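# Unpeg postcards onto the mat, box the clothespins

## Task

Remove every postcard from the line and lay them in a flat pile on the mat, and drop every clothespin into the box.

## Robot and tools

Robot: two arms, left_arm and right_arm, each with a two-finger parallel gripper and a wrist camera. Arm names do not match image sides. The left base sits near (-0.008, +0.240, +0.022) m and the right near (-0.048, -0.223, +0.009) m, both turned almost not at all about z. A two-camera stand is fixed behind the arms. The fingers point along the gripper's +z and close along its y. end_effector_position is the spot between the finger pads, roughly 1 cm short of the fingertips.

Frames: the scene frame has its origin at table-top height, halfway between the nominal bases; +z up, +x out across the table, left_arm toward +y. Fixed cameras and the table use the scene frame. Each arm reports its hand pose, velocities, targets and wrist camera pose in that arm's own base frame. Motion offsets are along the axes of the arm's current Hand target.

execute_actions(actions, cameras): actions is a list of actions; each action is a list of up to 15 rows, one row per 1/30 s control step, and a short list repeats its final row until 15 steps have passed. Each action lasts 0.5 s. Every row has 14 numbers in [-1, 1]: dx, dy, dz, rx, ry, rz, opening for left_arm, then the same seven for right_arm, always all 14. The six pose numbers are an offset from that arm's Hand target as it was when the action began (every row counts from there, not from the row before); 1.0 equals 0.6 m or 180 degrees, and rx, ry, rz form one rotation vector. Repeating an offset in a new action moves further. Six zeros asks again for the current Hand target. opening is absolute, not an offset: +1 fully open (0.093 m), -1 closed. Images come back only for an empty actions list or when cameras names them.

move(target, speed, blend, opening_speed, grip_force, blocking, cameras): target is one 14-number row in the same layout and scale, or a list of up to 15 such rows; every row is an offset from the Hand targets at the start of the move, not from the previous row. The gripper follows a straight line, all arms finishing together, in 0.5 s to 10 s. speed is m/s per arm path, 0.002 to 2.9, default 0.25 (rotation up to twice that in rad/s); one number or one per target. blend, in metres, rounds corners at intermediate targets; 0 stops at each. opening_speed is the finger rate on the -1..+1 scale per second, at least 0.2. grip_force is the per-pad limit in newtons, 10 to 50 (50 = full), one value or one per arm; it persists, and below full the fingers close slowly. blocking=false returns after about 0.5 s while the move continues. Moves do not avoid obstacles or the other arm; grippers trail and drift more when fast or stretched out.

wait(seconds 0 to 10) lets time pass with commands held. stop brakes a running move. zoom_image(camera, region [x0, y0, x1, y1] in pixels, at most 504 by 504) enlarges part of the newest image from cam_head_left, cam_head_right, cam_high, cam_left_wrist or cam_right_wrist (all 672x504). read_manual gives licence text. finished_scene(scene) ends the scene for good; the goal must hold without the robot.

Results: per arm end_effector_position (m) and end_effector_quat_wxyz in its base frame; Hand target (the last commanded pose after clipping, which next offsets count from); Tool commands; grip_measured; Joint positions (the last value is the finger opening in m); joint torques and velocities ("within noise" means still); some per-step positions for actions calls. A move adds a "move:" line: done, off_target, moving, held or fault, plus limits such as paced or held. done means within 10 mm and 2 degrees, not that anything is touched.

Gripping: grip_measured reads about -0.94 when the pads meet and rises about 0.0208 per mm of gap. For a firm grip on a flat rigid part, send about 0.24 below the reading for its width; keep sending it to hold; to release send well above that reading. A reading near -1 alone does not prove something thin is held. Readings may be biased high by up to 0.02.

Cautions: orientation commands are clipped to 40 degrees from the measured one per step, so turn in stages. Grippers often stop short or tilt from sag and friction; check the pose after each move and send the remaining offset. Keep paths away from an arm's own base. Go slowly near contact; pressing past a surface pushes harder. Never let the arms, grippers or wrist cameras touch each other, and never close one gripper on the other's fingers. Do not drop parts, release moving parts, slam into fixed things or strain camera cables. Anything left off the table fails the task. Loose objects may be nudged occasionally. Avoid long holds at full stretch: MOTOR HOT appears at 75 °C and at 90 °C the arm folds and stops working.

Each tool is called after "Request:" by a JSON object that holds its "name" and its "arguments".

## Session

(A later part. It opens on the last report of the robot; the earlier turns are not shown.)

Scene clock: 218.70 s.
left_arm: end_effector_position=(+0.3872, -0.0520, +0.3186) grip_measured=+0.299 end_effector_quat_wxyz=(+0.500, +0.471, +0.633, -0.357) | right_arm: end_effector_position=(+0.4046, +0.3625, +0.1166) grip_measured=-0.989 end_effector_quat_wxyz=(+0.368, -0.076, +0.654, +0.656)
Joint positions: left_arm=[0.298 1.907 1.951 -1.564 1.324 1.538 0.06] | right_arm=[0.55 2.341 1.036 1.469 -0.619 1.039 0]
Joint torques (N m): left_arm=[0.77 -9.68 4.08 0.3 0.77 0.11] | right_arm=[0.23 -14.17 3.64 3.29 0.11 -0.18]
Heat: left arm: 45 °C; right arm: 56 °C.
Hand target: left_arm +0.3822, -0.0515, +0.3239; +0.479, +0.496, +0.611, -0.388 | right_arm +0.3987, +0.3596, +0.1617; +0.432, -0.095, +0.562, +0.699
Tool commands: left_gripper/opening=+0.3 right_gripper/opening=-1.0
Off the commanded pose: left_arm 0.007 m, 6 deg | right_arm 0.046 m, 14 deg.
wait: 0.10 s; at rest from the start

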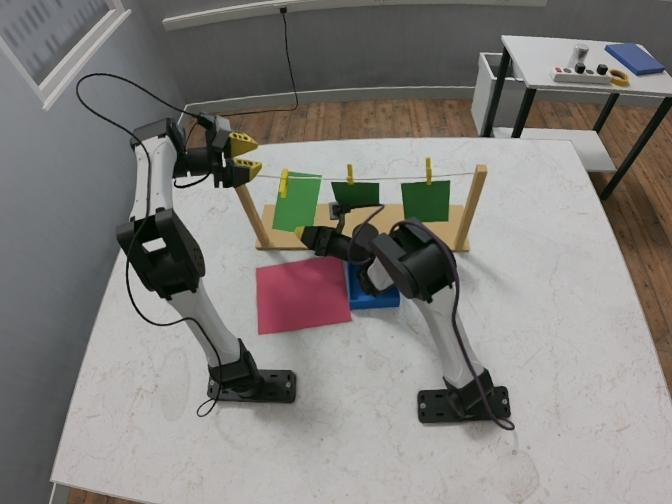

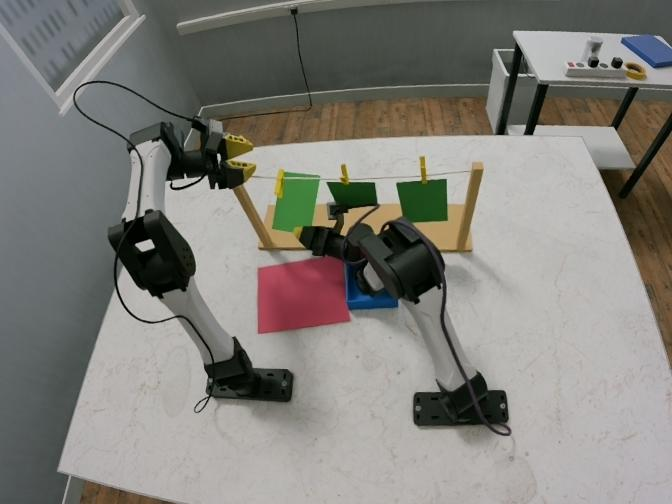

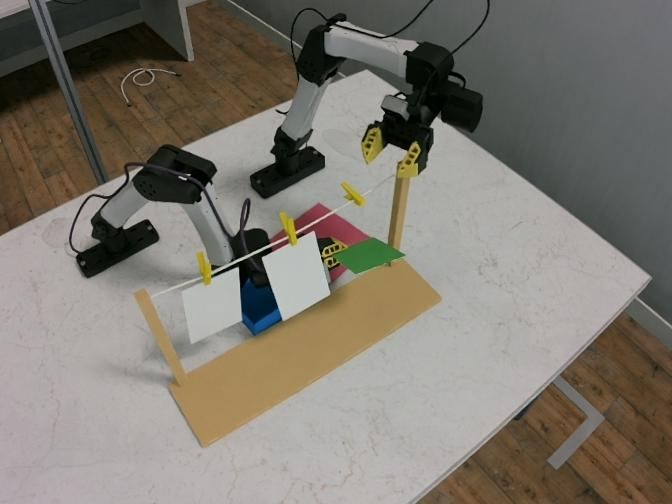

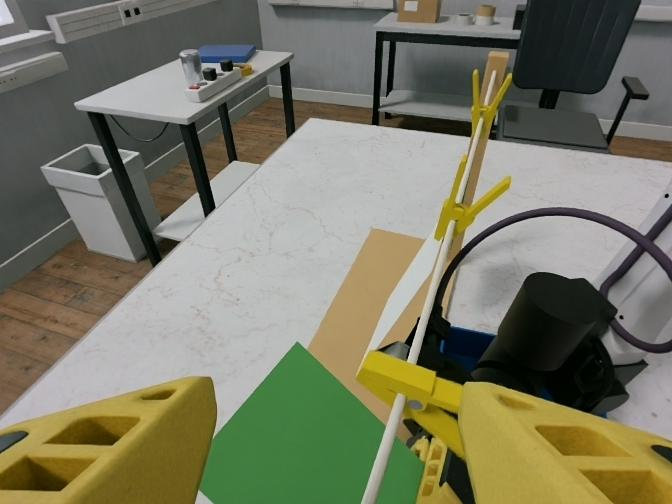

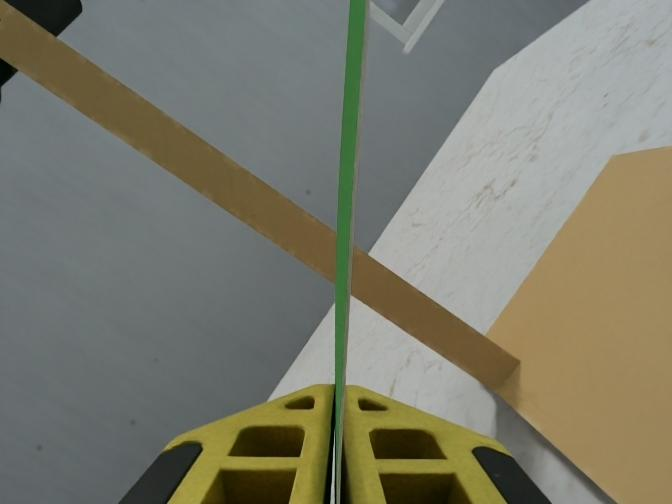

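Request:
{"name": "move", "arguments": {"target": [[0,0,0,0,0,0,0.3,0.142,0.233,-0.082,0,0,0,-1],[0,0,0,0,0,0,0.3,0.2375,0.224,-0.094,0.185,0.107,0.219,-1]], "speed": 0.15, "blend": [0.03,0], "cameras": ["all"]}}

Scene clock: 250.63 s.
left_arm: end_effector_position=(+0.3872, -0.0520, +0.3186) grip_measured=+0.299 end_effector_quat_wxyz=(+0.500, +0.471, +0.633, -0.357) | right_arm: end_effector_position=(+0.1958, +0.3746, +0.1229) grip_measured=-0.989 end_effector_quat_wxyz=(+0.081, +0.120, +0.812, +0.566)
Joint positions: left_arm=[0.298 1.907 1.951 -1.564 1.324 1.538 0.06] | right_arm=[0.977 1.546 0.57 0.606 -0.286 1.467 0]
Joint torques (N m): left_arm=[0.77 -9.69 4.08 0.3 0.77 0.11] | right_arm=[0.31 -8.17 7.54 2.37 -0.17 -0.03]
Heat: left arm: 46 °C; right arm: 58 °C.
Hand target: left_arm +0.3822, -0.0515, +0.3239; +0.479, +0.496, +0.611, -0.388 | right_arm +0.1966, +0.3821, +0.1485; +0.087, +0.110, +0.795, +0.591
Off the commanded pose: left_arm 0.007 m, 6 deg | right_arm 0.027 m, 4 deg.
joint sent to its limit (left arm) — joint 4 (wrist pitch), lower limit. The joint targets are off in orientation, not in position.
move: off_target (left_arm, right_arm)

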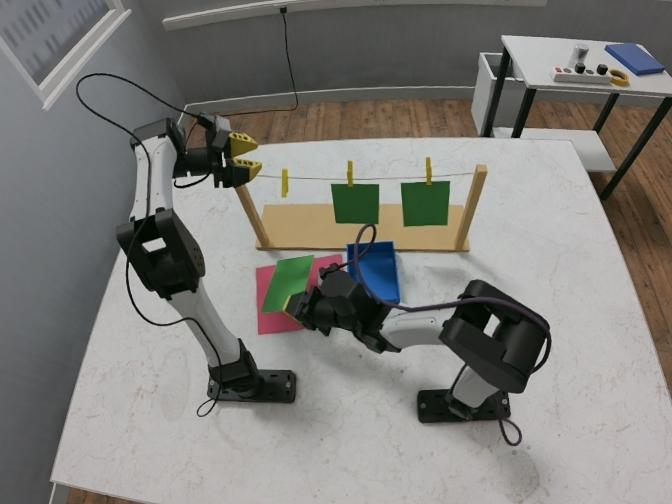

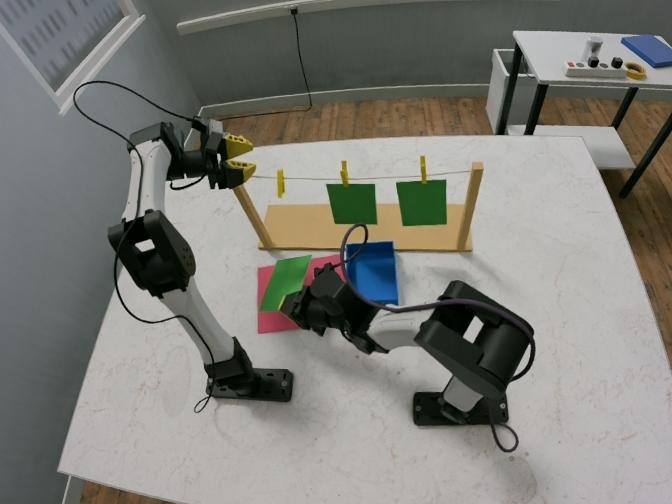

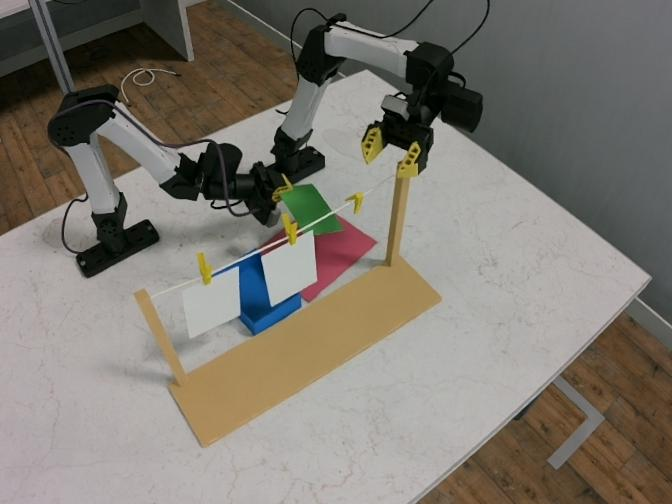

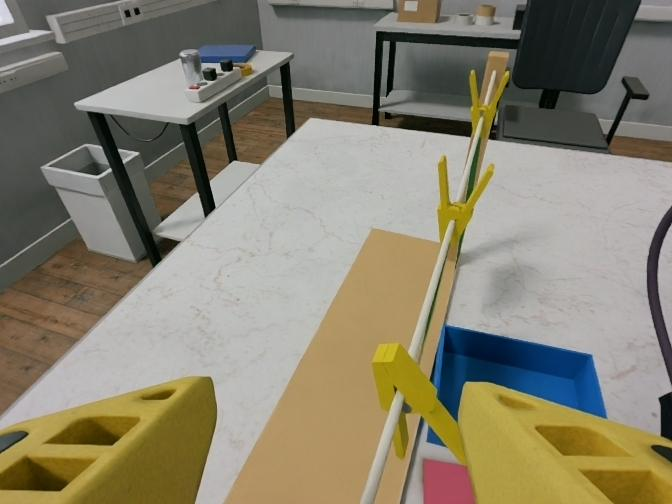

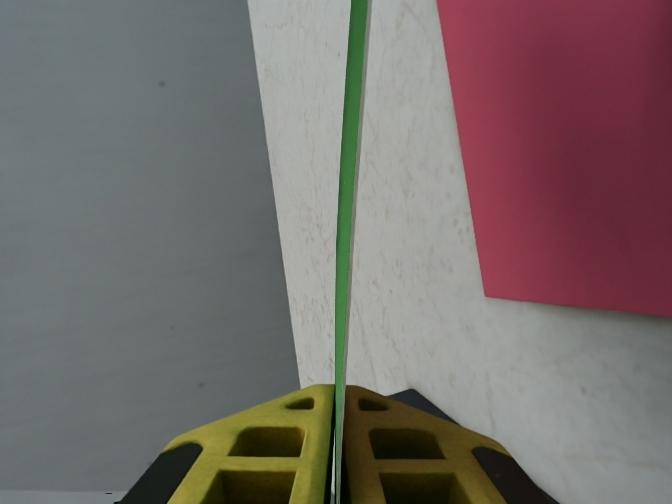

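Request:
{"name": "move", "arguments": {"target": [[-0.13,0.0,-0.03,0,0,0,0.3,0,-0.1195,0.036,0,0,0,-1],[0.06,-0.3,-0.03,-0.22,0.12,-0.28,-1,0,-0.1195,0.036,0,0,0,-1],[0.1,-0.215,-0.02,-0.447,0.246,-0.559,-1,0,-0.1195,0.036,0,0,0,-1]], "speed": 0.2, "blend": 0.02, "cameras": ["all"]}}

Scene clock: 275.07 s.
left_arm: end_effector_position=(+0.2493, -0.0537, +0.2616) grip_measured=-0.983 end_effector_quat_wxyz=(+0.116, -0.371, +0.918, -0.076) | right_arm: end_effector_position=(+0.1981, +0.3786, +0.0690) grip_measured=-0.989 end_effector_quat_wxyz=(+0.087, +0.115, +0.801, +0.580)
Joint positions: left_arm=[-0.215 1.373 1.639 -1.56 -0.005 -0.983 0] | right_arm=[0.977 1.822 0.49 1.002 -0.288 1.467 0]
Joint torques (N m): left_arm=[-0.03 -3.26 7.38 0.78 -0.3 -0.04] | right_arm=[0.14 -5.59 4.21 2.62 -0.18 -0.07]
Heat: left arm: 45 °C; right arm: 57 °C.
Hand target: left_arm +0.2506, -0.0526, +0.2684; +0.000, -0.379, +0.925, +0.011 | right_arm +0.1973, +0.3820, +0.0734; +0.087, +0.109, +0.795, +0.591
Off the commanded pose: left_arm 0.007 m, 17 deg | right_arm 0.006 m, 2 deg.
joint sent to its limit (left arm) — joint 4 (wrist pitch), lower limit. The joint targets are off in orientation, not in position.
move: off_target (left_arm); blend cut to 0 m at target 2

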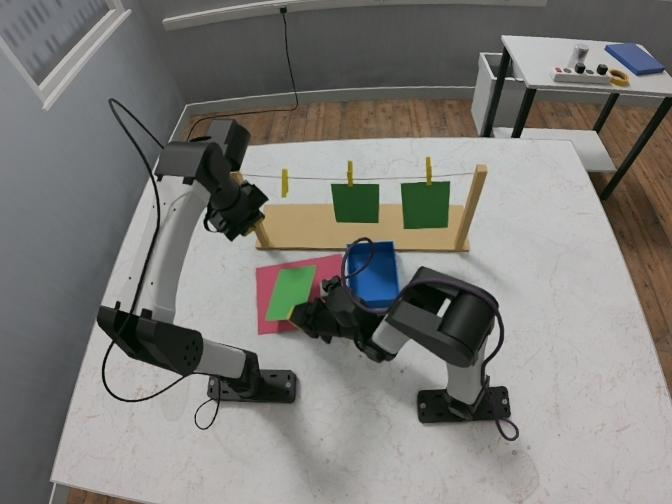

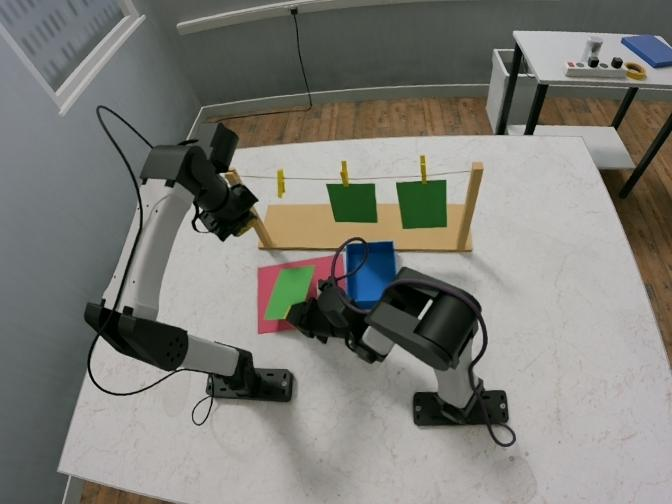

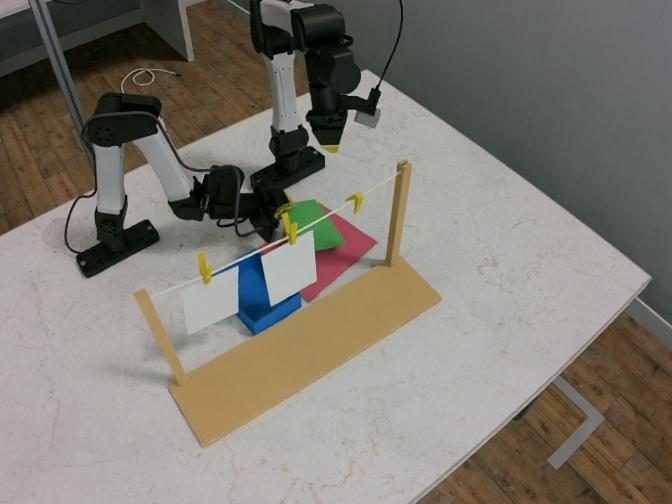

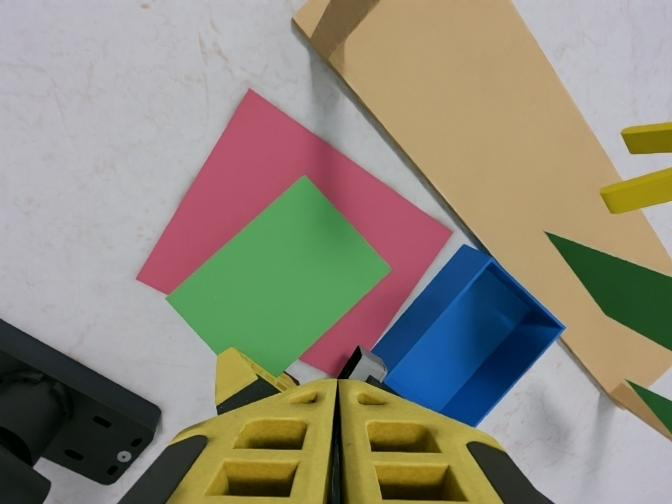

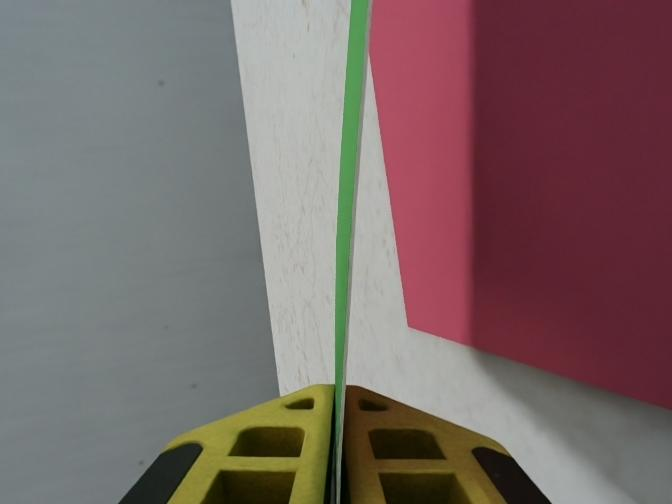

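Request:
{"name": "move", "arguments": {"target": [0,0,0,0,0,0,-1,-0.0355,-0.022,0.035,0,0,0,-1], "speed": 0.1, "cameras": ["cam_head_left","cam_high","cam_left_wrist"]}}

Scene clock: 280.90 s.
left_arm: end_effector_position=(+0.2493, -0.0537, +0.2616) grip_measured=-0.983 end_effector_quat_wxyz=(+0.115, -0.372, +0.918, -0.076) | right_arm: end_effector_position=(+0.2164, +0.3855, +0.0451) grip_measured=-0.989 end_effector_quat_wxyz=(+0.077, +0.120, +0.806, +0.575)
Joint positions: left_arm=[-0.215 1.373 1.639 -1.56 -0.005 -0.984 0] | right_arm=[0.933 1.961 0.556 1.05 -0.337 1.463 0]
Joint torques (N m): left_arm=[-0.02 -3.26 7.36 0.78 -0.29 -0.05] | right_arm=[-0.53 -6.23 5.34 2.63 -0.21 -0.2]
Heat: left arm: 44 °C; right arm: 57 °C.
Hand target: left_arm +0.2506, -0.0526, +0.2684; +0.000, -0.379, +0.925, +0.011 | right_arm +0.2224, +0.3917, +0.0550; +0.087, +0.109, +0.795, +0.591
Off the commanded pose: left_arm 0.007 m, 17 deg | right_arm 0.013 m, 3 deg.
joint sent to its limit (left arm) — joint 4 (wrist pitch), lower limit. The joint targets are off in orientation, not in position.
move: off_target (left_arm, right_arm)
Images, in order (width x height): cam_head_left 672x504, cam_high 672x504, cam_left_wrist 672x504.

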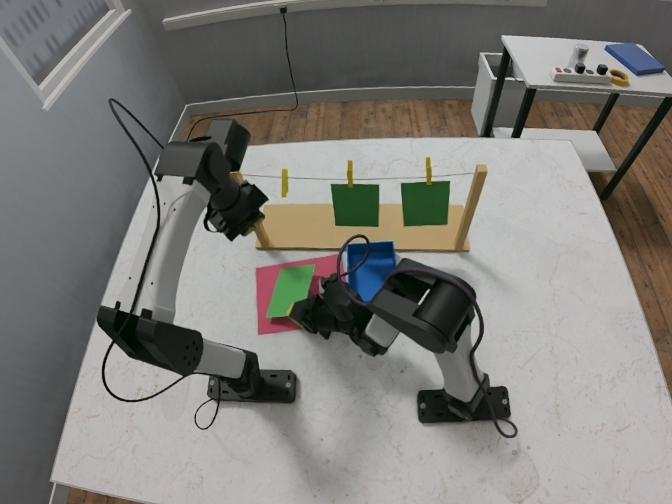

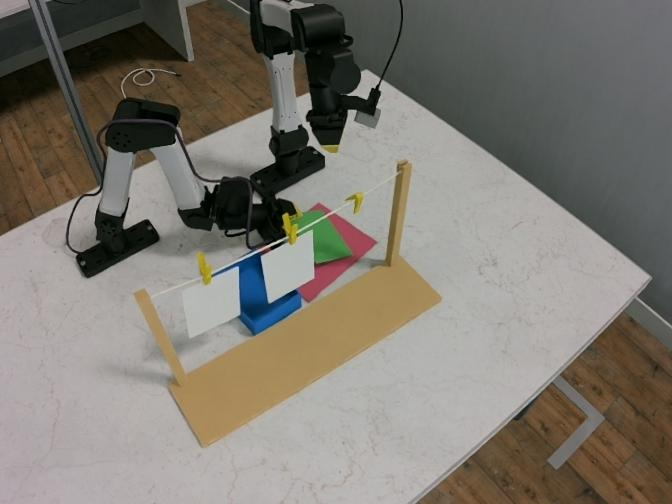

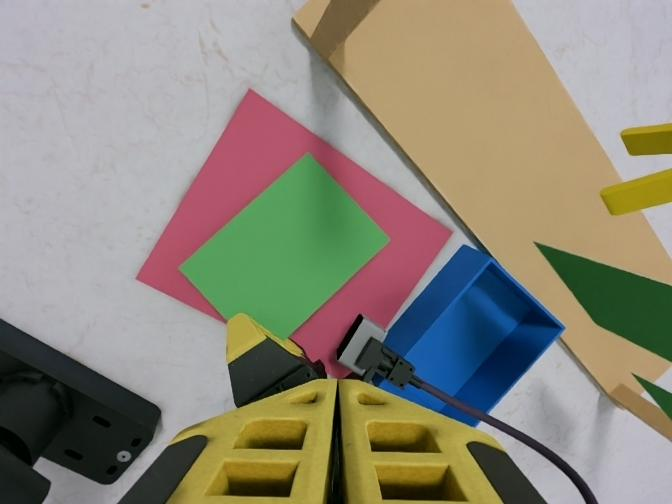

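Request:
{"name": "move", "arguments": {"target": [[0.01,-0.01,0.36,0,0,0,-1,0,0,0,0,0,0,-1],[0.01,-0.01,0.45,0,0,0,-1,0,0,0,0,0,0,-1]], "speed": [0.2,0.06], "cameras": ["cam_left_wrist"]}}

Scene clock: 291.17 s.
left_arm: end_effector_position=(+0.2459, -0.0564, +0.0033) grip_measured=-0.983 end_effector_quat_wxyz=(-0.007, -0.378, +0.926, +0.009) | right_arm: end_effector_position=(+0.2163, +0.3856, +0.0452) grip_measured=-0.989 end_effector_quat_wxyz=(+0.077, +0.119, +0.806, +0.575)
Joint positions: left_arm=[-0.23 1.655 0.869 -0.807 -0.007 -1.005 0] | right_arm=[0.933 1.961 0.556 1.05 -0.337 1.463 0]
Joint torques (N m): left_arm=[0.1 -4.9 3.69 0.64 -0.28 -0.03] | right_arm=[-0.51 -6.22 5.31 2.63 -0.19 -0.21]
Heat: left arm: 44 °C; right arm: 58 °C.
Hand target: left_arm +0.2482, -0.0554, -0.0017; +0.000, -0.379, +0.925, +0.011 | right_arm +0.2224, +0.3918, +0.0550; +0.087, +0.109, +0.795, +0.591
Off the commanded pose: left_arm 0.006 m, 1 deg | right_arm 0.013 m, 3 deg.
move: off_target (right_arm)
Images, in order (width x height): cam_left_wrist 672x504.

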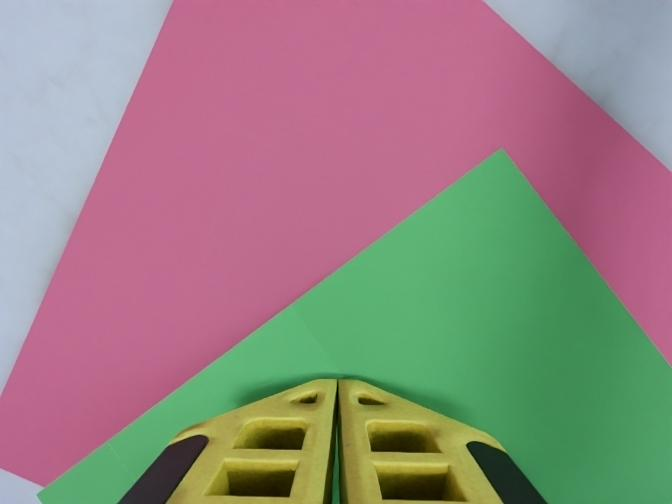

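Request:
{"name": "move", "arguments": {"target": [[0,0,0.01,0,0,0,-1,0,0,0,0,0,0,-1],[0,0,0.01,0,0,0,-1,0,0,0,0,0,0,-0.4],[0,0,0.01,0,0,0,-1,0,0,-0.18,0,0,0,-0.4]], "speed": 0.06, "cameras": ["cam_left_wrist","cam_head_left"]}}

Scene clock: 299.60 s.
left_arm: end_effector_position=(+0.2513, -0.0574, -0.0016) grip_measured=-0.983 end_effector_quat_wxyz=(+0.001, -0.378, +0.926, +0.004) | right_arm: end_effector_position=(+0.1924, +0.2929, +0.0772) grip_measured=-0.402 end_effector_quat_wxyz=(+0.077, +0.119, +0.801, +0.581)
Joint positions: left_arm=[-0.23 1.668 0.861 -0.767 -0.008 -1.005 0] | right_arm=[0.754 1.544 0.235 0.943 -0.508 1.402 0.026]
Joint torques (N m): left_arm=[0.13 -4.96 3.25 0.55 -0.27 -0.03] | right_arm=[-0.61 -6.19 3.78 2.3 -0.25 -0.2]
Heat: left arm: 44 °C; right arm: 59 °C.
Hand target: left_arm +0.2482, -0.0553, -0.0077; +0.000, -0.379, +0.925, +0.011 | right_arm +0.1935, +0.2924, +0.0860; +0.087, +0.109, +0.795, +0.591
Off the commanded pose: left_arm 0.007 m, 1 deg | right_arm 0.009 m, 2 deg.
move: done; target 2's new opening was sent with right_arm's hand 0.014 m and 3 deg from that target
Images, in order (width x height): cam_head_left 672x504, cam_left_wrist 672x504.

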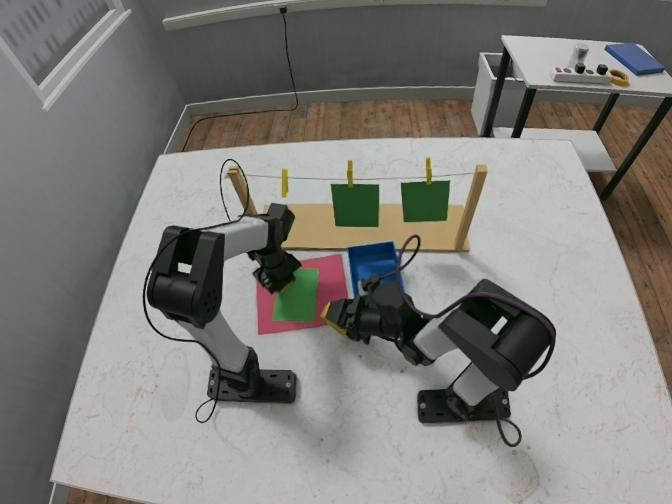

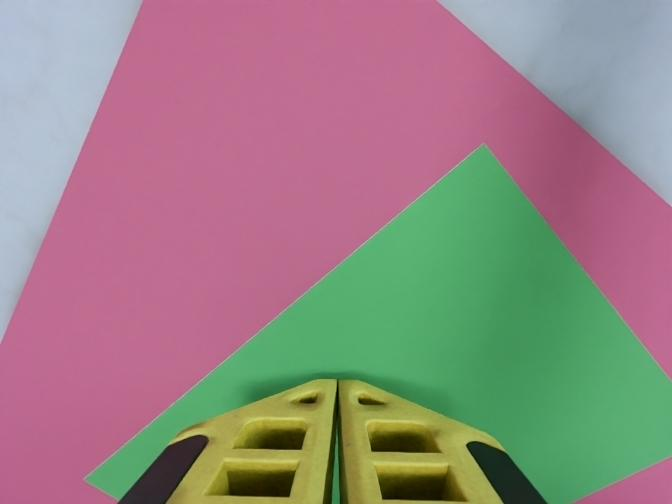

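Request:
{"name": "move", "arguments": {"target": [[0,0,-0.3,0,0,0,-1,-0.1,0.05,-0.2,0,0,0,0.3],[0,0,-0.45,0,0,0,-1,-0.313,0.057,-0.236,-0.185,-0.107,-0.219,0.3],[0,0,-0.45,0,0,0,-1,-0.365,0.0185,-0.192,-0.185,-0.107,-0.219,0.4]], "speed": 0.2, "blend": [0.03,0.02,0], "cameras": ["cam_head_left","cam_high","cam_right_wrist"]}}

Scene clock: 320.23 s.
left_arm: end_effector_position=(+0.2529, -0.0617, +0.2502) grip_measured=-0.983 end_effector_quat_wxyz=(+0.096, -0.374, +0.920, -0.065) | right_arm: end_effector_position=(+0.3710, +0.1261, +0.1095) grip_measured=+0.398 end_effector_quat_wxyz=(+0.321, -0.047, +0.709, +0.626)
Joint positions: left_arm=[-0.244 1.414 1.633 -1.559 -0.008 -1.015 0] | right_arm=[-0.093 2.043 0.604 1.406 -1.257 0.999 0.064]
Joint torques (N m): left_arm=[-0.27 -5.61 7.28 0.68 -0.27 -0.05] | right_arm=[0.35 -6.32 4.93 3.75 -0.24 -0.19]
Heat: left arm: 43 °C; right arm: 58 °C.
Hand target: left_arm +0.2505, -0.0610, +0.2622; +0.000, -0.379, +0.925, +0.011 | right_arm +0.3738, +0.1288, +0.1318; +0.432, -0.095, +0.562, +0.699
Off the commanded pose: left_arm 0.012 m, 14 deg | right_arm 0.023 m, 23 deg.
joint sent to its limit (left arm) — joint 4 (wrist pitch), lower limit. The joint targets are off in orientation, not in position.
joint sent to its limit (right arm) — joint 4 (wrist pitch), upper limit. The joint targets are off in orientation, not in position.
move: off_target (left_arm, right_arm); target 3's new opening was sent with right_arm's hand 0.023 m and 23 deg from that target
Images, in order (width x height): cam_head_left 672x504, cam_high 672x504, cam_right_wrist 672x504.

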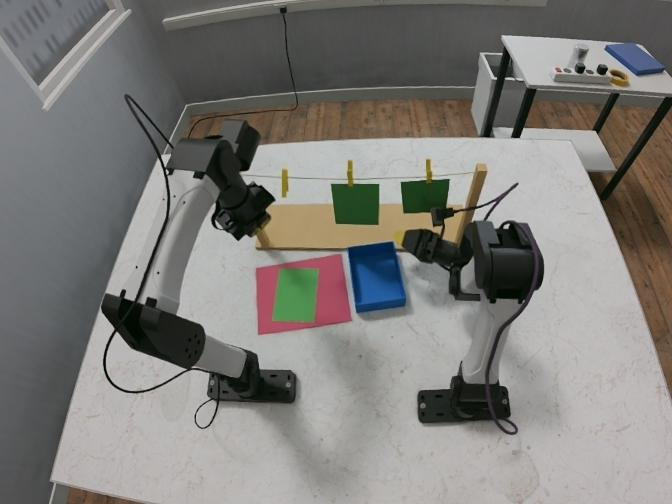

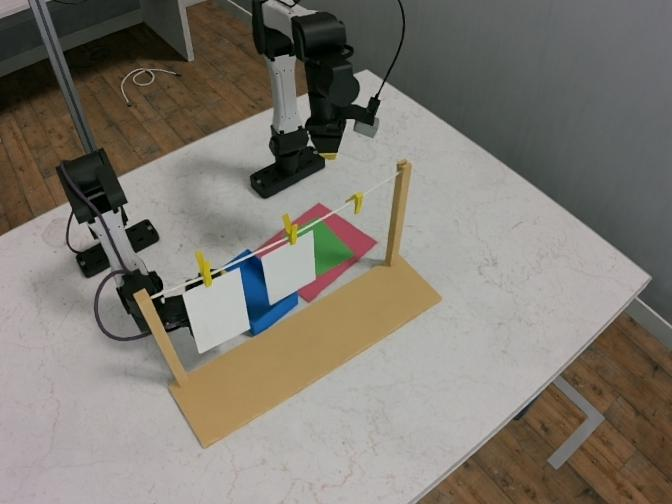

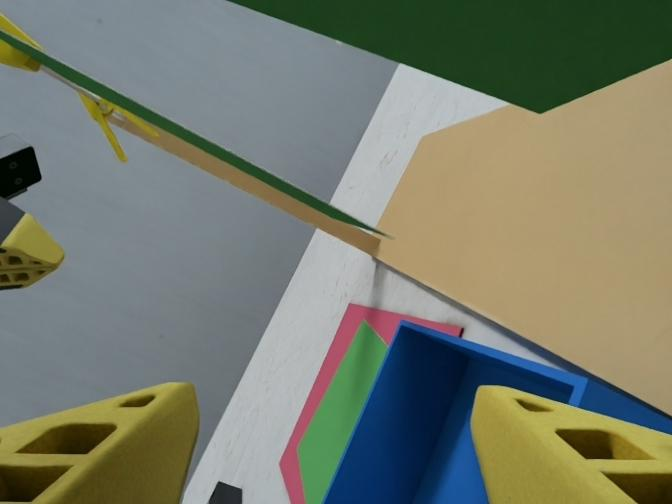

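Request:
{"name": "move", "arguments": {"target": [[0,0,0,0,0,0,-1,0.011,-0.06,0.157,0,0,0,0.4],[0,0,0,0,0,0,-1,0.0,-0.025,0.1855,0,0,0,0.4]], "speed": 0.1, "cameras": ["cam_head_left","cam_high","cam_right_wrist"]}}

Scene clock: 336.43 s.
left_arm: end_effector_position=(+0.2529, -0.0617, +0.2502) grip_measured=-0.983 end_effector_quat_wxyz=(+0.096, -0.374, +0.920, -0.065) | right_arm: end_effector_position=(+0.4254, +0.2244, +0.1093) grip_measured=+0.398 end_effector_quat_wxyz=(+0.326, -0.051, +0.692, +0.642)
Joint positions: left_arm=[-0.244 1.414 1.633 -1.559 -0.008 -1.015 0] | right_arm=[0.19 2.221 0.876 1.412 -0.984 1.081 0.064]
Joint torques (N m): left_arm=[-0.25 -5.6 7.28 0.68 -0.27 -0.05] | right_arm=[0.34 -13.14 4.23 3.85 0.08 -0.06]
Heat: left arm: 46 °C; right arm: 66 °C.
Hand target: left_arm +0.2505, -0.0610, +0.2622; +0.000, -0.379, +0.925, +0.011 | right_arm +0.4237, +0.2253, +0.1604; +0.432, -0.095, +0.562, +0.699
Off the commanded pose: left_arm 0.012 m, 14 deg | right_arm 0.051 m, 21 deg.
joint sent to its limit (left arm) — joint 4 (wrist pitch), lower limit. The joint targets are off in orientation, not in position.
joint sent to its limit (right arm) — joint 4 (wrist pitch), upper limit. The joint targets are off in orientation, not in position.
move: off_target (left_arm, right_arm)
Images, in order (width x height): cam_head_left 672x504, cam_high 672x504, cam_right_wrist 672x504.

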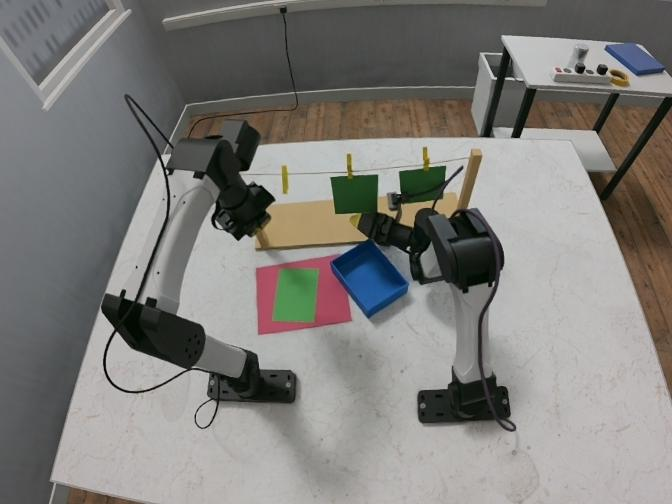

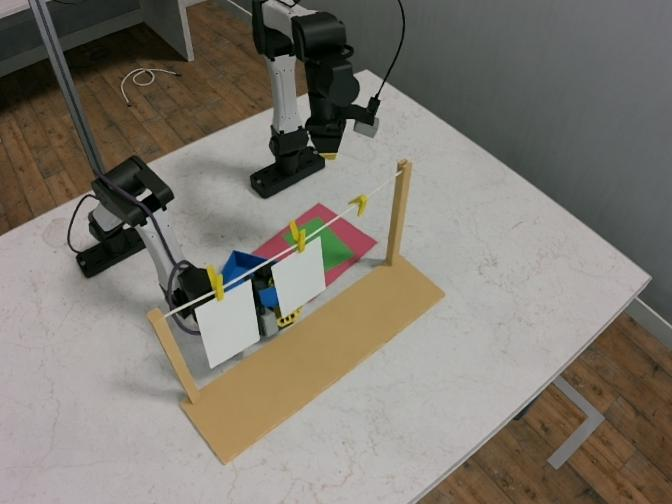

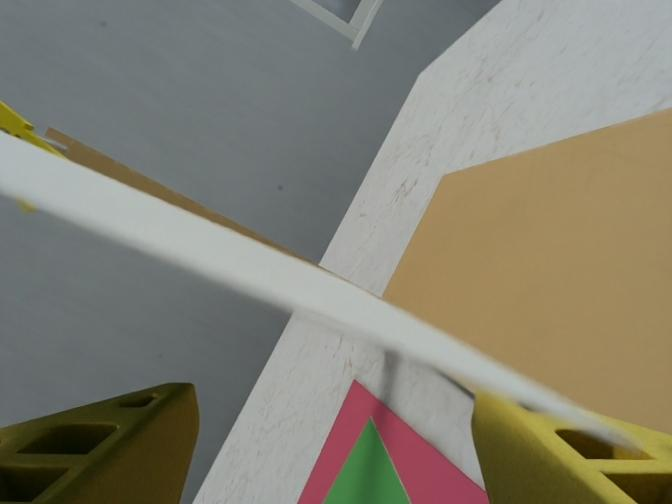

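Request:
{"name": "move", "arguments": {"target": [0,0,0,0,0,0,-1,0.054,0.11,-0.03,0,0,0,0.4], "speed": 0.1, "cameras": ["all"]}}

Scene clock: 368.10 s.
left_arm: end_effector_position=(+0.2529, -0.0617, +0.2502) grip_measured=-0.983 end_effector_quat_wxyz=(+0.096, -0.374, +0.920, -0.065) | right_arm: end_effector_position=(+0.3547, +0.2265, +0.1398) grip_measured=+0.398 end_effector_quat_wxyz=(+0.328, -0.055, +0.695, +0.637)
Joint positions: left_arm=[-0.244 1.414 1.633 -1.559 -0.008 -1.015 0] | right_arm=[0.241 1.942 0.576 1.412 -0.932 1.053 0.064]
Joint torques (N m): left_arm=[-0.27 -5.61 7.28 0.68 -0.26 -0.06] | right_arm=[0.34 -9.94 3.32 3.89 0.1 -0.2]
Heat: left arm: 48 °C; right arm: 75 °C. Fold the right arm in close to its base, or ease its load, before you think long.
Hand target: left_arm +0.2505, -0.0610, +0.2622; +0.000, -0.379, +0.925, +0.011 | right_arm +0.3507, +0.2261, +0.1803; +0.432, -0.095, +0.562, +0.699
Off the commanded pose: left_arm 0.012 m, 14 deg | right_arm 0.041 m, 21 deg.
MOTOR HOT: joint 4 (wrist pitch) of the right arm reports 75 °C; the controller's stop level is 90 °C. To cool a motor, set the load down, stop pushing, or move to a pose that needs little force.
joint sent to its limit (left arm) — joint 4 (wrist pitch), lower limit. The joint targets are off in orientation, not in position.
joint sent to its limit (right arm) — joint 4 (wrist pitch), upper limit. The joint targets are off in orientation, not in position.
move: off_target (left_arm, right_arm)

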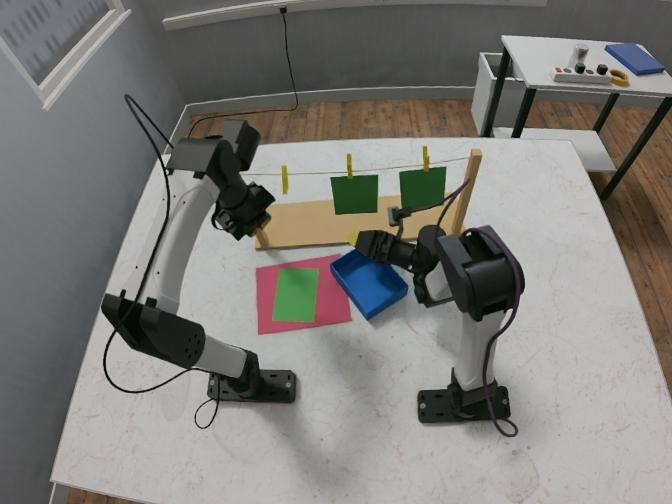

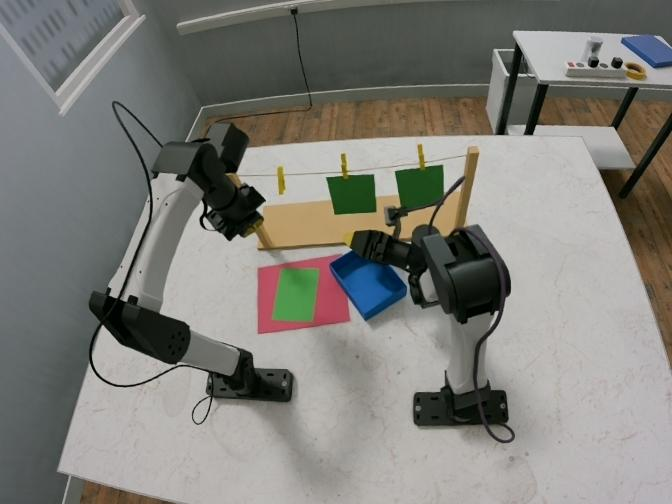

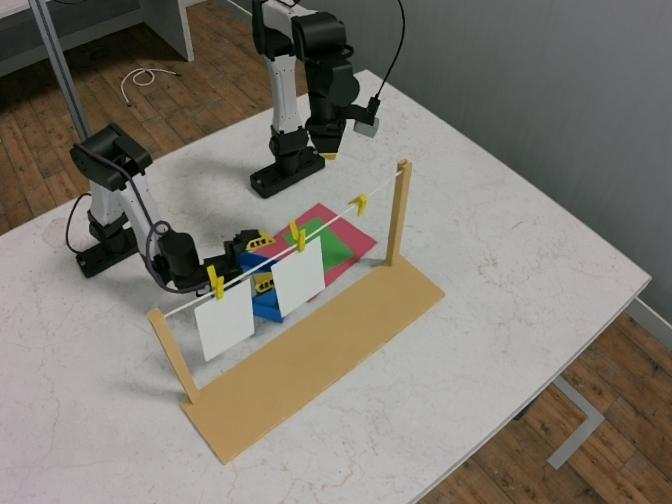

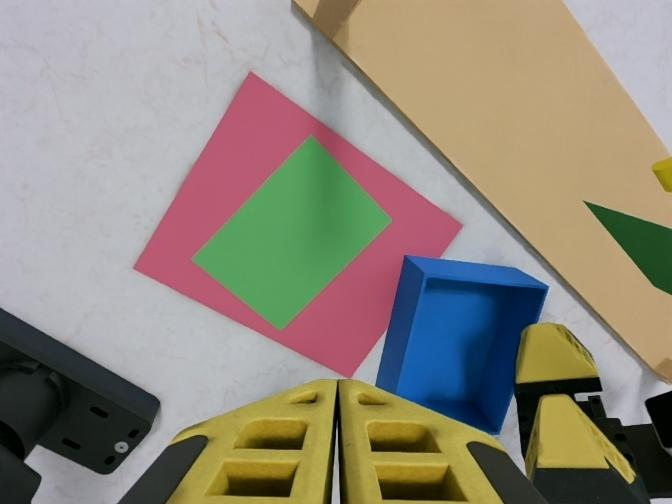

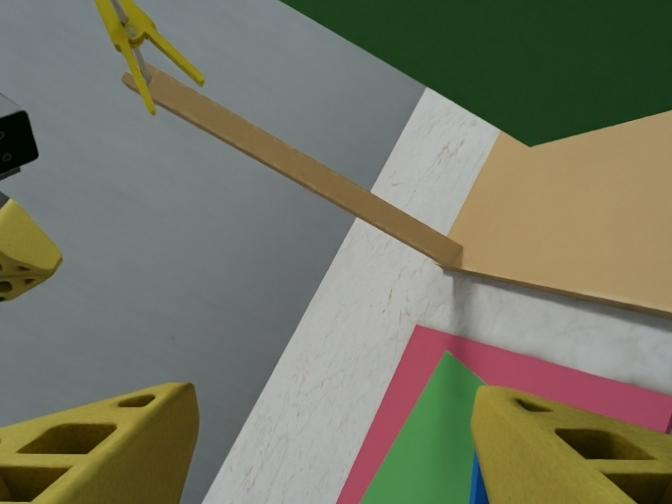

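Request:
{"name": "move", "arguments": {"target": [0,0,0,0,0,0,-1,-0.048,-0.012,-0.157,0.2034,0.0298,-0.0267,0.4], "speed": 0.15, "cameras": ["cam_head_left","cam_right_wrist"]}}

Scene clock: 386.93 s.
left_arm: end_effector_position=(+0.2529, -0.0617, +0.2502) grip_measured=-0.983 end_effector_quat_wxyz=(+0.096, -0.374, +0.920, -0.065) | right_arm: end_effector_position=(+0.3384, +0.1330, +0.1500) grip_measured=+0.398 end_effector_quat_wxyz=(+0.422, -0.002, +0.775, +0.471)
Joint positions: left_arm=[-0.244 1.414 1.633 -1.559 -0.008 -1.015 0] | right_arm=[0.043 1.378 0.411 0.681 -0.778 0.634 0.064]
Joint torques (N m): left_arm=[-0.27 -5.61 7.28 0.68 -0.26 -0.05] | right_arm=[-0.51 -6.12 5.41 2.24 -0.1 -0.19]
Heat: left arm: 49 °C; right arm: 76 °C. Fold the right arm in close to its base, or ease its load, before you think long.
Hand target: left_arm +0.2505, -0.0610, +0.2622; +0.000, -0.379, +0.925, +0.011 | right_arm +0.3403, +0.1300, +0.1601; +0.442, -0.010, +0.768, +0.464
Off the commanded pose: left_arm 0.012 m, 14 deg | right_arm 0.011 m, 3 deg.
MOTOR HOT: still on. Joint 4 (wrist pitch) of the right arm reports 76 °C.
joint sent to its limit (left arm) — joint 4 (wrist pitch), lower limit. The joint targets are off in orientation, not in position.
move: off_target (left_arm, right_arm)
Images, in order (width x height): cam_head_left 672x504, cam_right_wrist 672x504.

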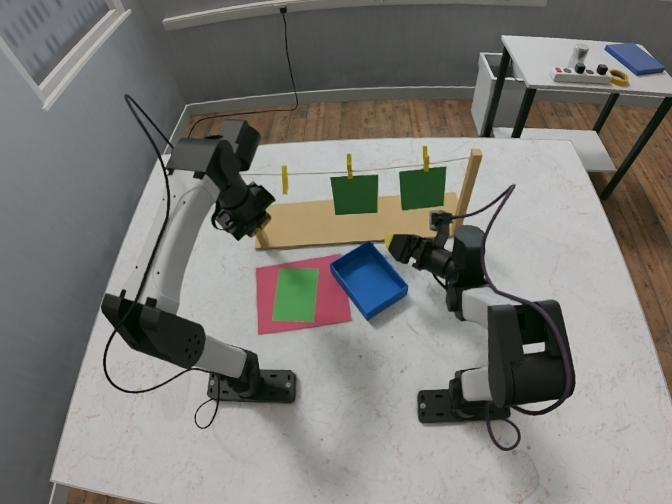

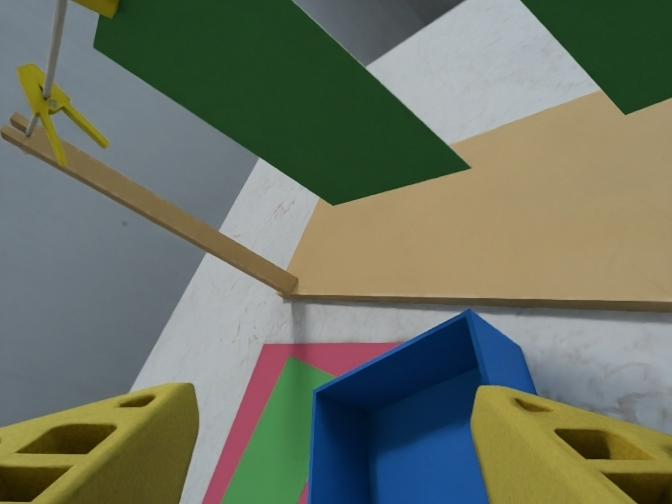

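Request:
{"name": "move", "arguments": {"target": [[0,0,0,0,0,0,-1,0.0153,-0.088,0.1075,0,0,0,0.4],[0,0,0,0,0,0,-1,-0.0145,-0.0743,0.21,0,0,0,0.4],[0,0,0,0,0,0,-1,-0.04,-0.0403,0.2085,0,0,0,0.4]], "speed": 0.1, "blend": [0.02,0.005,0], "cameras": ["cam_head_left","cam_high","cam_right_wrist"]}}

Scene clock: 407.27 s.
left_arm: end_effector_position=(+0.2529, -0.0617, +0.2502) grip_measured=-0.983 end_effector_quat_wxyz=(+0.096, -0.374, +0.920, -0.065) | right_arm: end_effector_position=(+0.4420, +0.1943, +0.1088) grip_measured=+0.398 end_effector_quat_wxyz=(+0.413, +0.002, +0.786, +0.460)
Joint positions: left_arm=[-0.244 1.414 1.633 -1.559 -0.008 -1.015 0] | right_arm=[0.216 1.907 0.794 0.823 -0.601 0.675 0.064]
Joint torques (N m): left_arm=[-0.27 -5.6 7.28 0.67 -0.27 -0.06] | right_arm=[0.28 -11.18 6.78 2.3 -0.06 -0.07]
Heat: left arm: 50 °C; right arm: 65 °C.
Hand target: left_arm +0.2505, -0.0610, +0.2622; +0.000, -0.379, +0.925, +0.011 | right_arm +0.4488, +0.1970, +0.1372; +0.442, -0.010, +0.768, +0.464
Off the commanded pose: left_arm 0.012 m, 14 deg | right_arm 0.029 m, 4 deg.
MOTOR HOT: cleared for the motors of the right arm.
joint sent to its limit (left arm) — joint 4 (wrist pitch), lower limit. The joint targets are off in orientation, not in position.
move: off_target (left_arm, right_arm)
Images, in order (width x height): cam_head_left 672x504, cam_high 672x504, cam_right_wrist 672x504.

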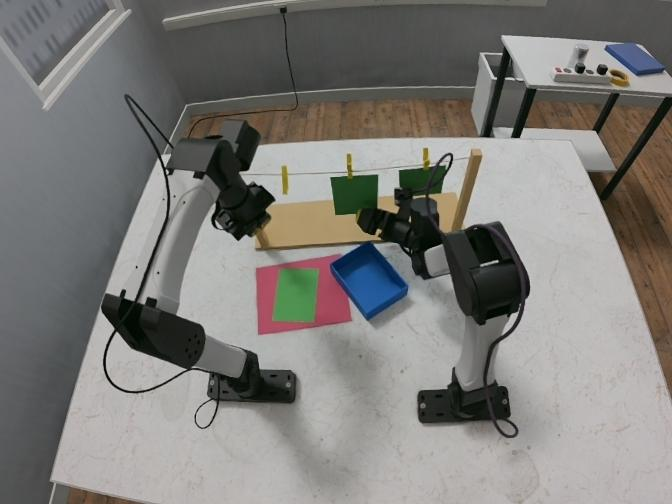

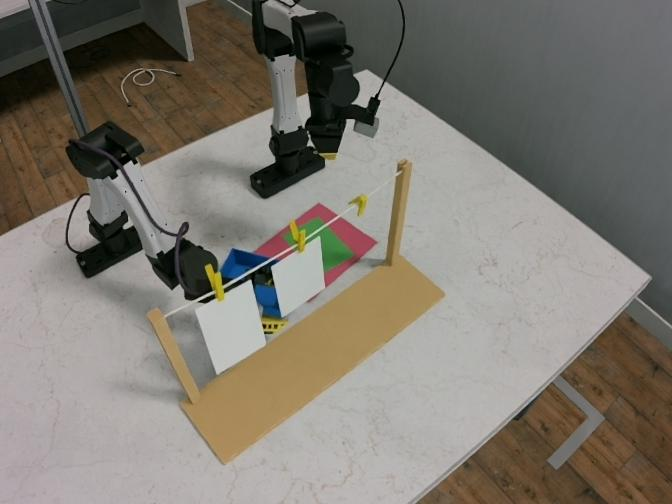

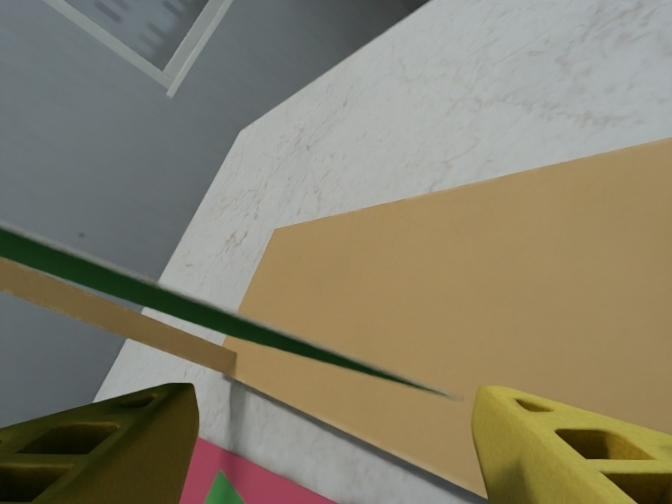

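Request:
{"name": "move", "arguments": {"target": [0,0,0,0,0,0,-1,0,-0.02,0.042,0,0,0,0.4], "speed": 0.08, "cameras": ["cam_right_wrist"]}}

Scene clock: 412.73 s.
left_arm: end_effector_position=(+0.2529, -0.0617, +0.2502) grip_measured=-0.983 end_effector_quat_wxyz=(+0.096, -0.374, +0.920, -0.065) | right_arm: end_effector_position=(+0.4626, +0.2048, +0.1130) grip_measured=+0.398 end_effector_quat_wxyz=(+0.425, -0.004, +0.779, +0.462)
Joint positions: left_arm=[-0.244 1.414 1.633 -1.559 -0.008 -1.015 0] | right_arm=[0.232 1.971 0.884 0.83 -0.585 0.679 0.064]
Joint torques (N m): left_arm=[-0.27 -5.6 7.28 0.68 -0.27 -0.06] | right_arm=[0.31 -7.9 7.19 2.48 -0.04 -0.07]
Heat: left arm: 50 °C; right arm: 64 °C.
Hand target: left_arm +0.2505, -0.0610, +0.2622; +0.000, -0.379, +0.925, +0.011 | right_arm +0.4708, +0.2083, +0.1243; +0.442, -0.010, +0.767, +0.464
Off the commanded pose: left_arm 0.012 m, 14 deg | right_arm 0.014 m, 2 deg.
joint sent to its limit (left arm) — joint 4 (wrist pitch), lower limit. The joint targets are off in orientation, not in position.
move: off_target (left_arm, right_arm)
Images, in order (width x height): cam_right_wrist 672x504.

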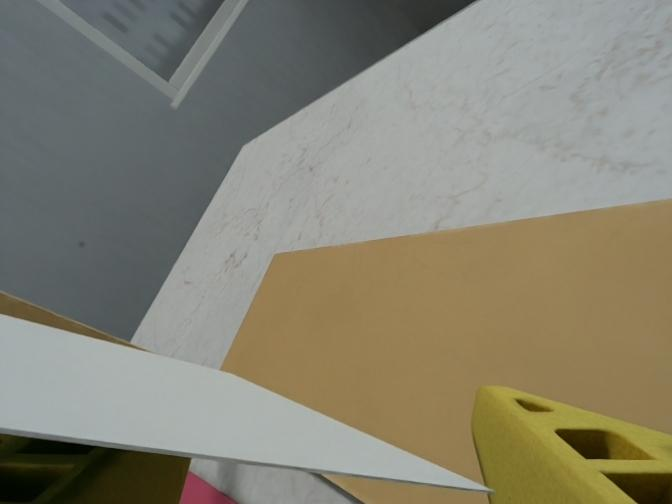

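Request:
{"name": "move", "arguments": {"target": [[0,0,0,0,0,0,-1,0,-0.012,0.01,0,0,0,0.4],[0,0,0,0,0,0,-1,0,-0.012,0.01,0,0,0,-0.6]], "speed": 0.08, "opening_speed": 0.8, "cameras": ["cam_right_wrist"]}}

Scene clock: 419.13 s.
left_arm: end_effector_position=(+0.2529, -0.0617, +0.2502) grip_measured=-0.983 end_effector_quat_wxyz=(+0.096, -0.374, +0.920, -0.065) | right_arm: end_effector_position=(+0.4696, +0.2064, +0.1075) grip_measured=-0.598 end_effector_quat_wxyz=(+0.424, -0.003, +0.779, +0.462)
Joint positions: left_arm=[-0.244 1.414 1.633 -1.559 -0.008 -1.015 0] | right_arm=[0.232 2.007 0.912 0.836 -0.584 0.679 0.017]
Joint torques (N m): left_arm=[-0.27 -5.6 7.28 0.68 -0.27 -0.06] | right_arm=[-0.01 -7.87 7.02 2.53 -0.08 -0.09]
Heat: left arm: 50 °C; right arm: 64 °C.
Hand target: left_arm +0.2505, -0.0610, +0.2622; +0.000, -0.379, +0.925, +0.011 | right_arm +0.4779, +0.2085, +0.1181; +0.442, -0.010, +0.768, +0.464
Off the commanded pose: left_arm 0.012 m, 14 deg | right_arm 0.014 m, 3 deg.
joint sent to its limit (left arm) — joint 4 (wrist pitch), lower limit. The joint targets are off in orientation, not in position.
move: off_target (left_arm, right_arm); target 2's new opening was sent with right_arm's hand 0.014 m and 3 deg from that target
Images, in order (width x height): cam_right_wrist 672x504.

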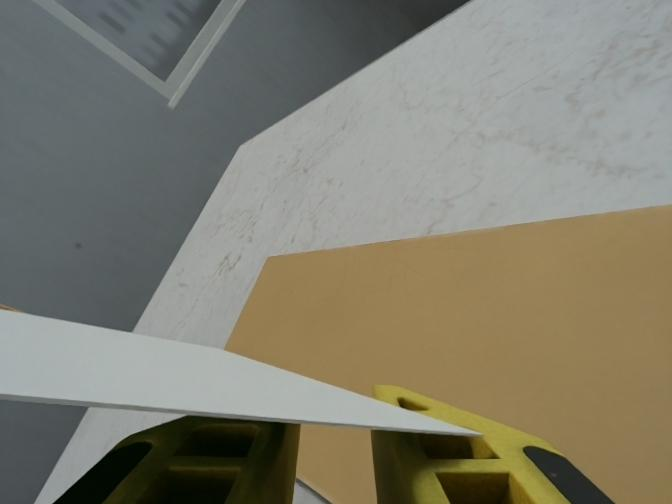

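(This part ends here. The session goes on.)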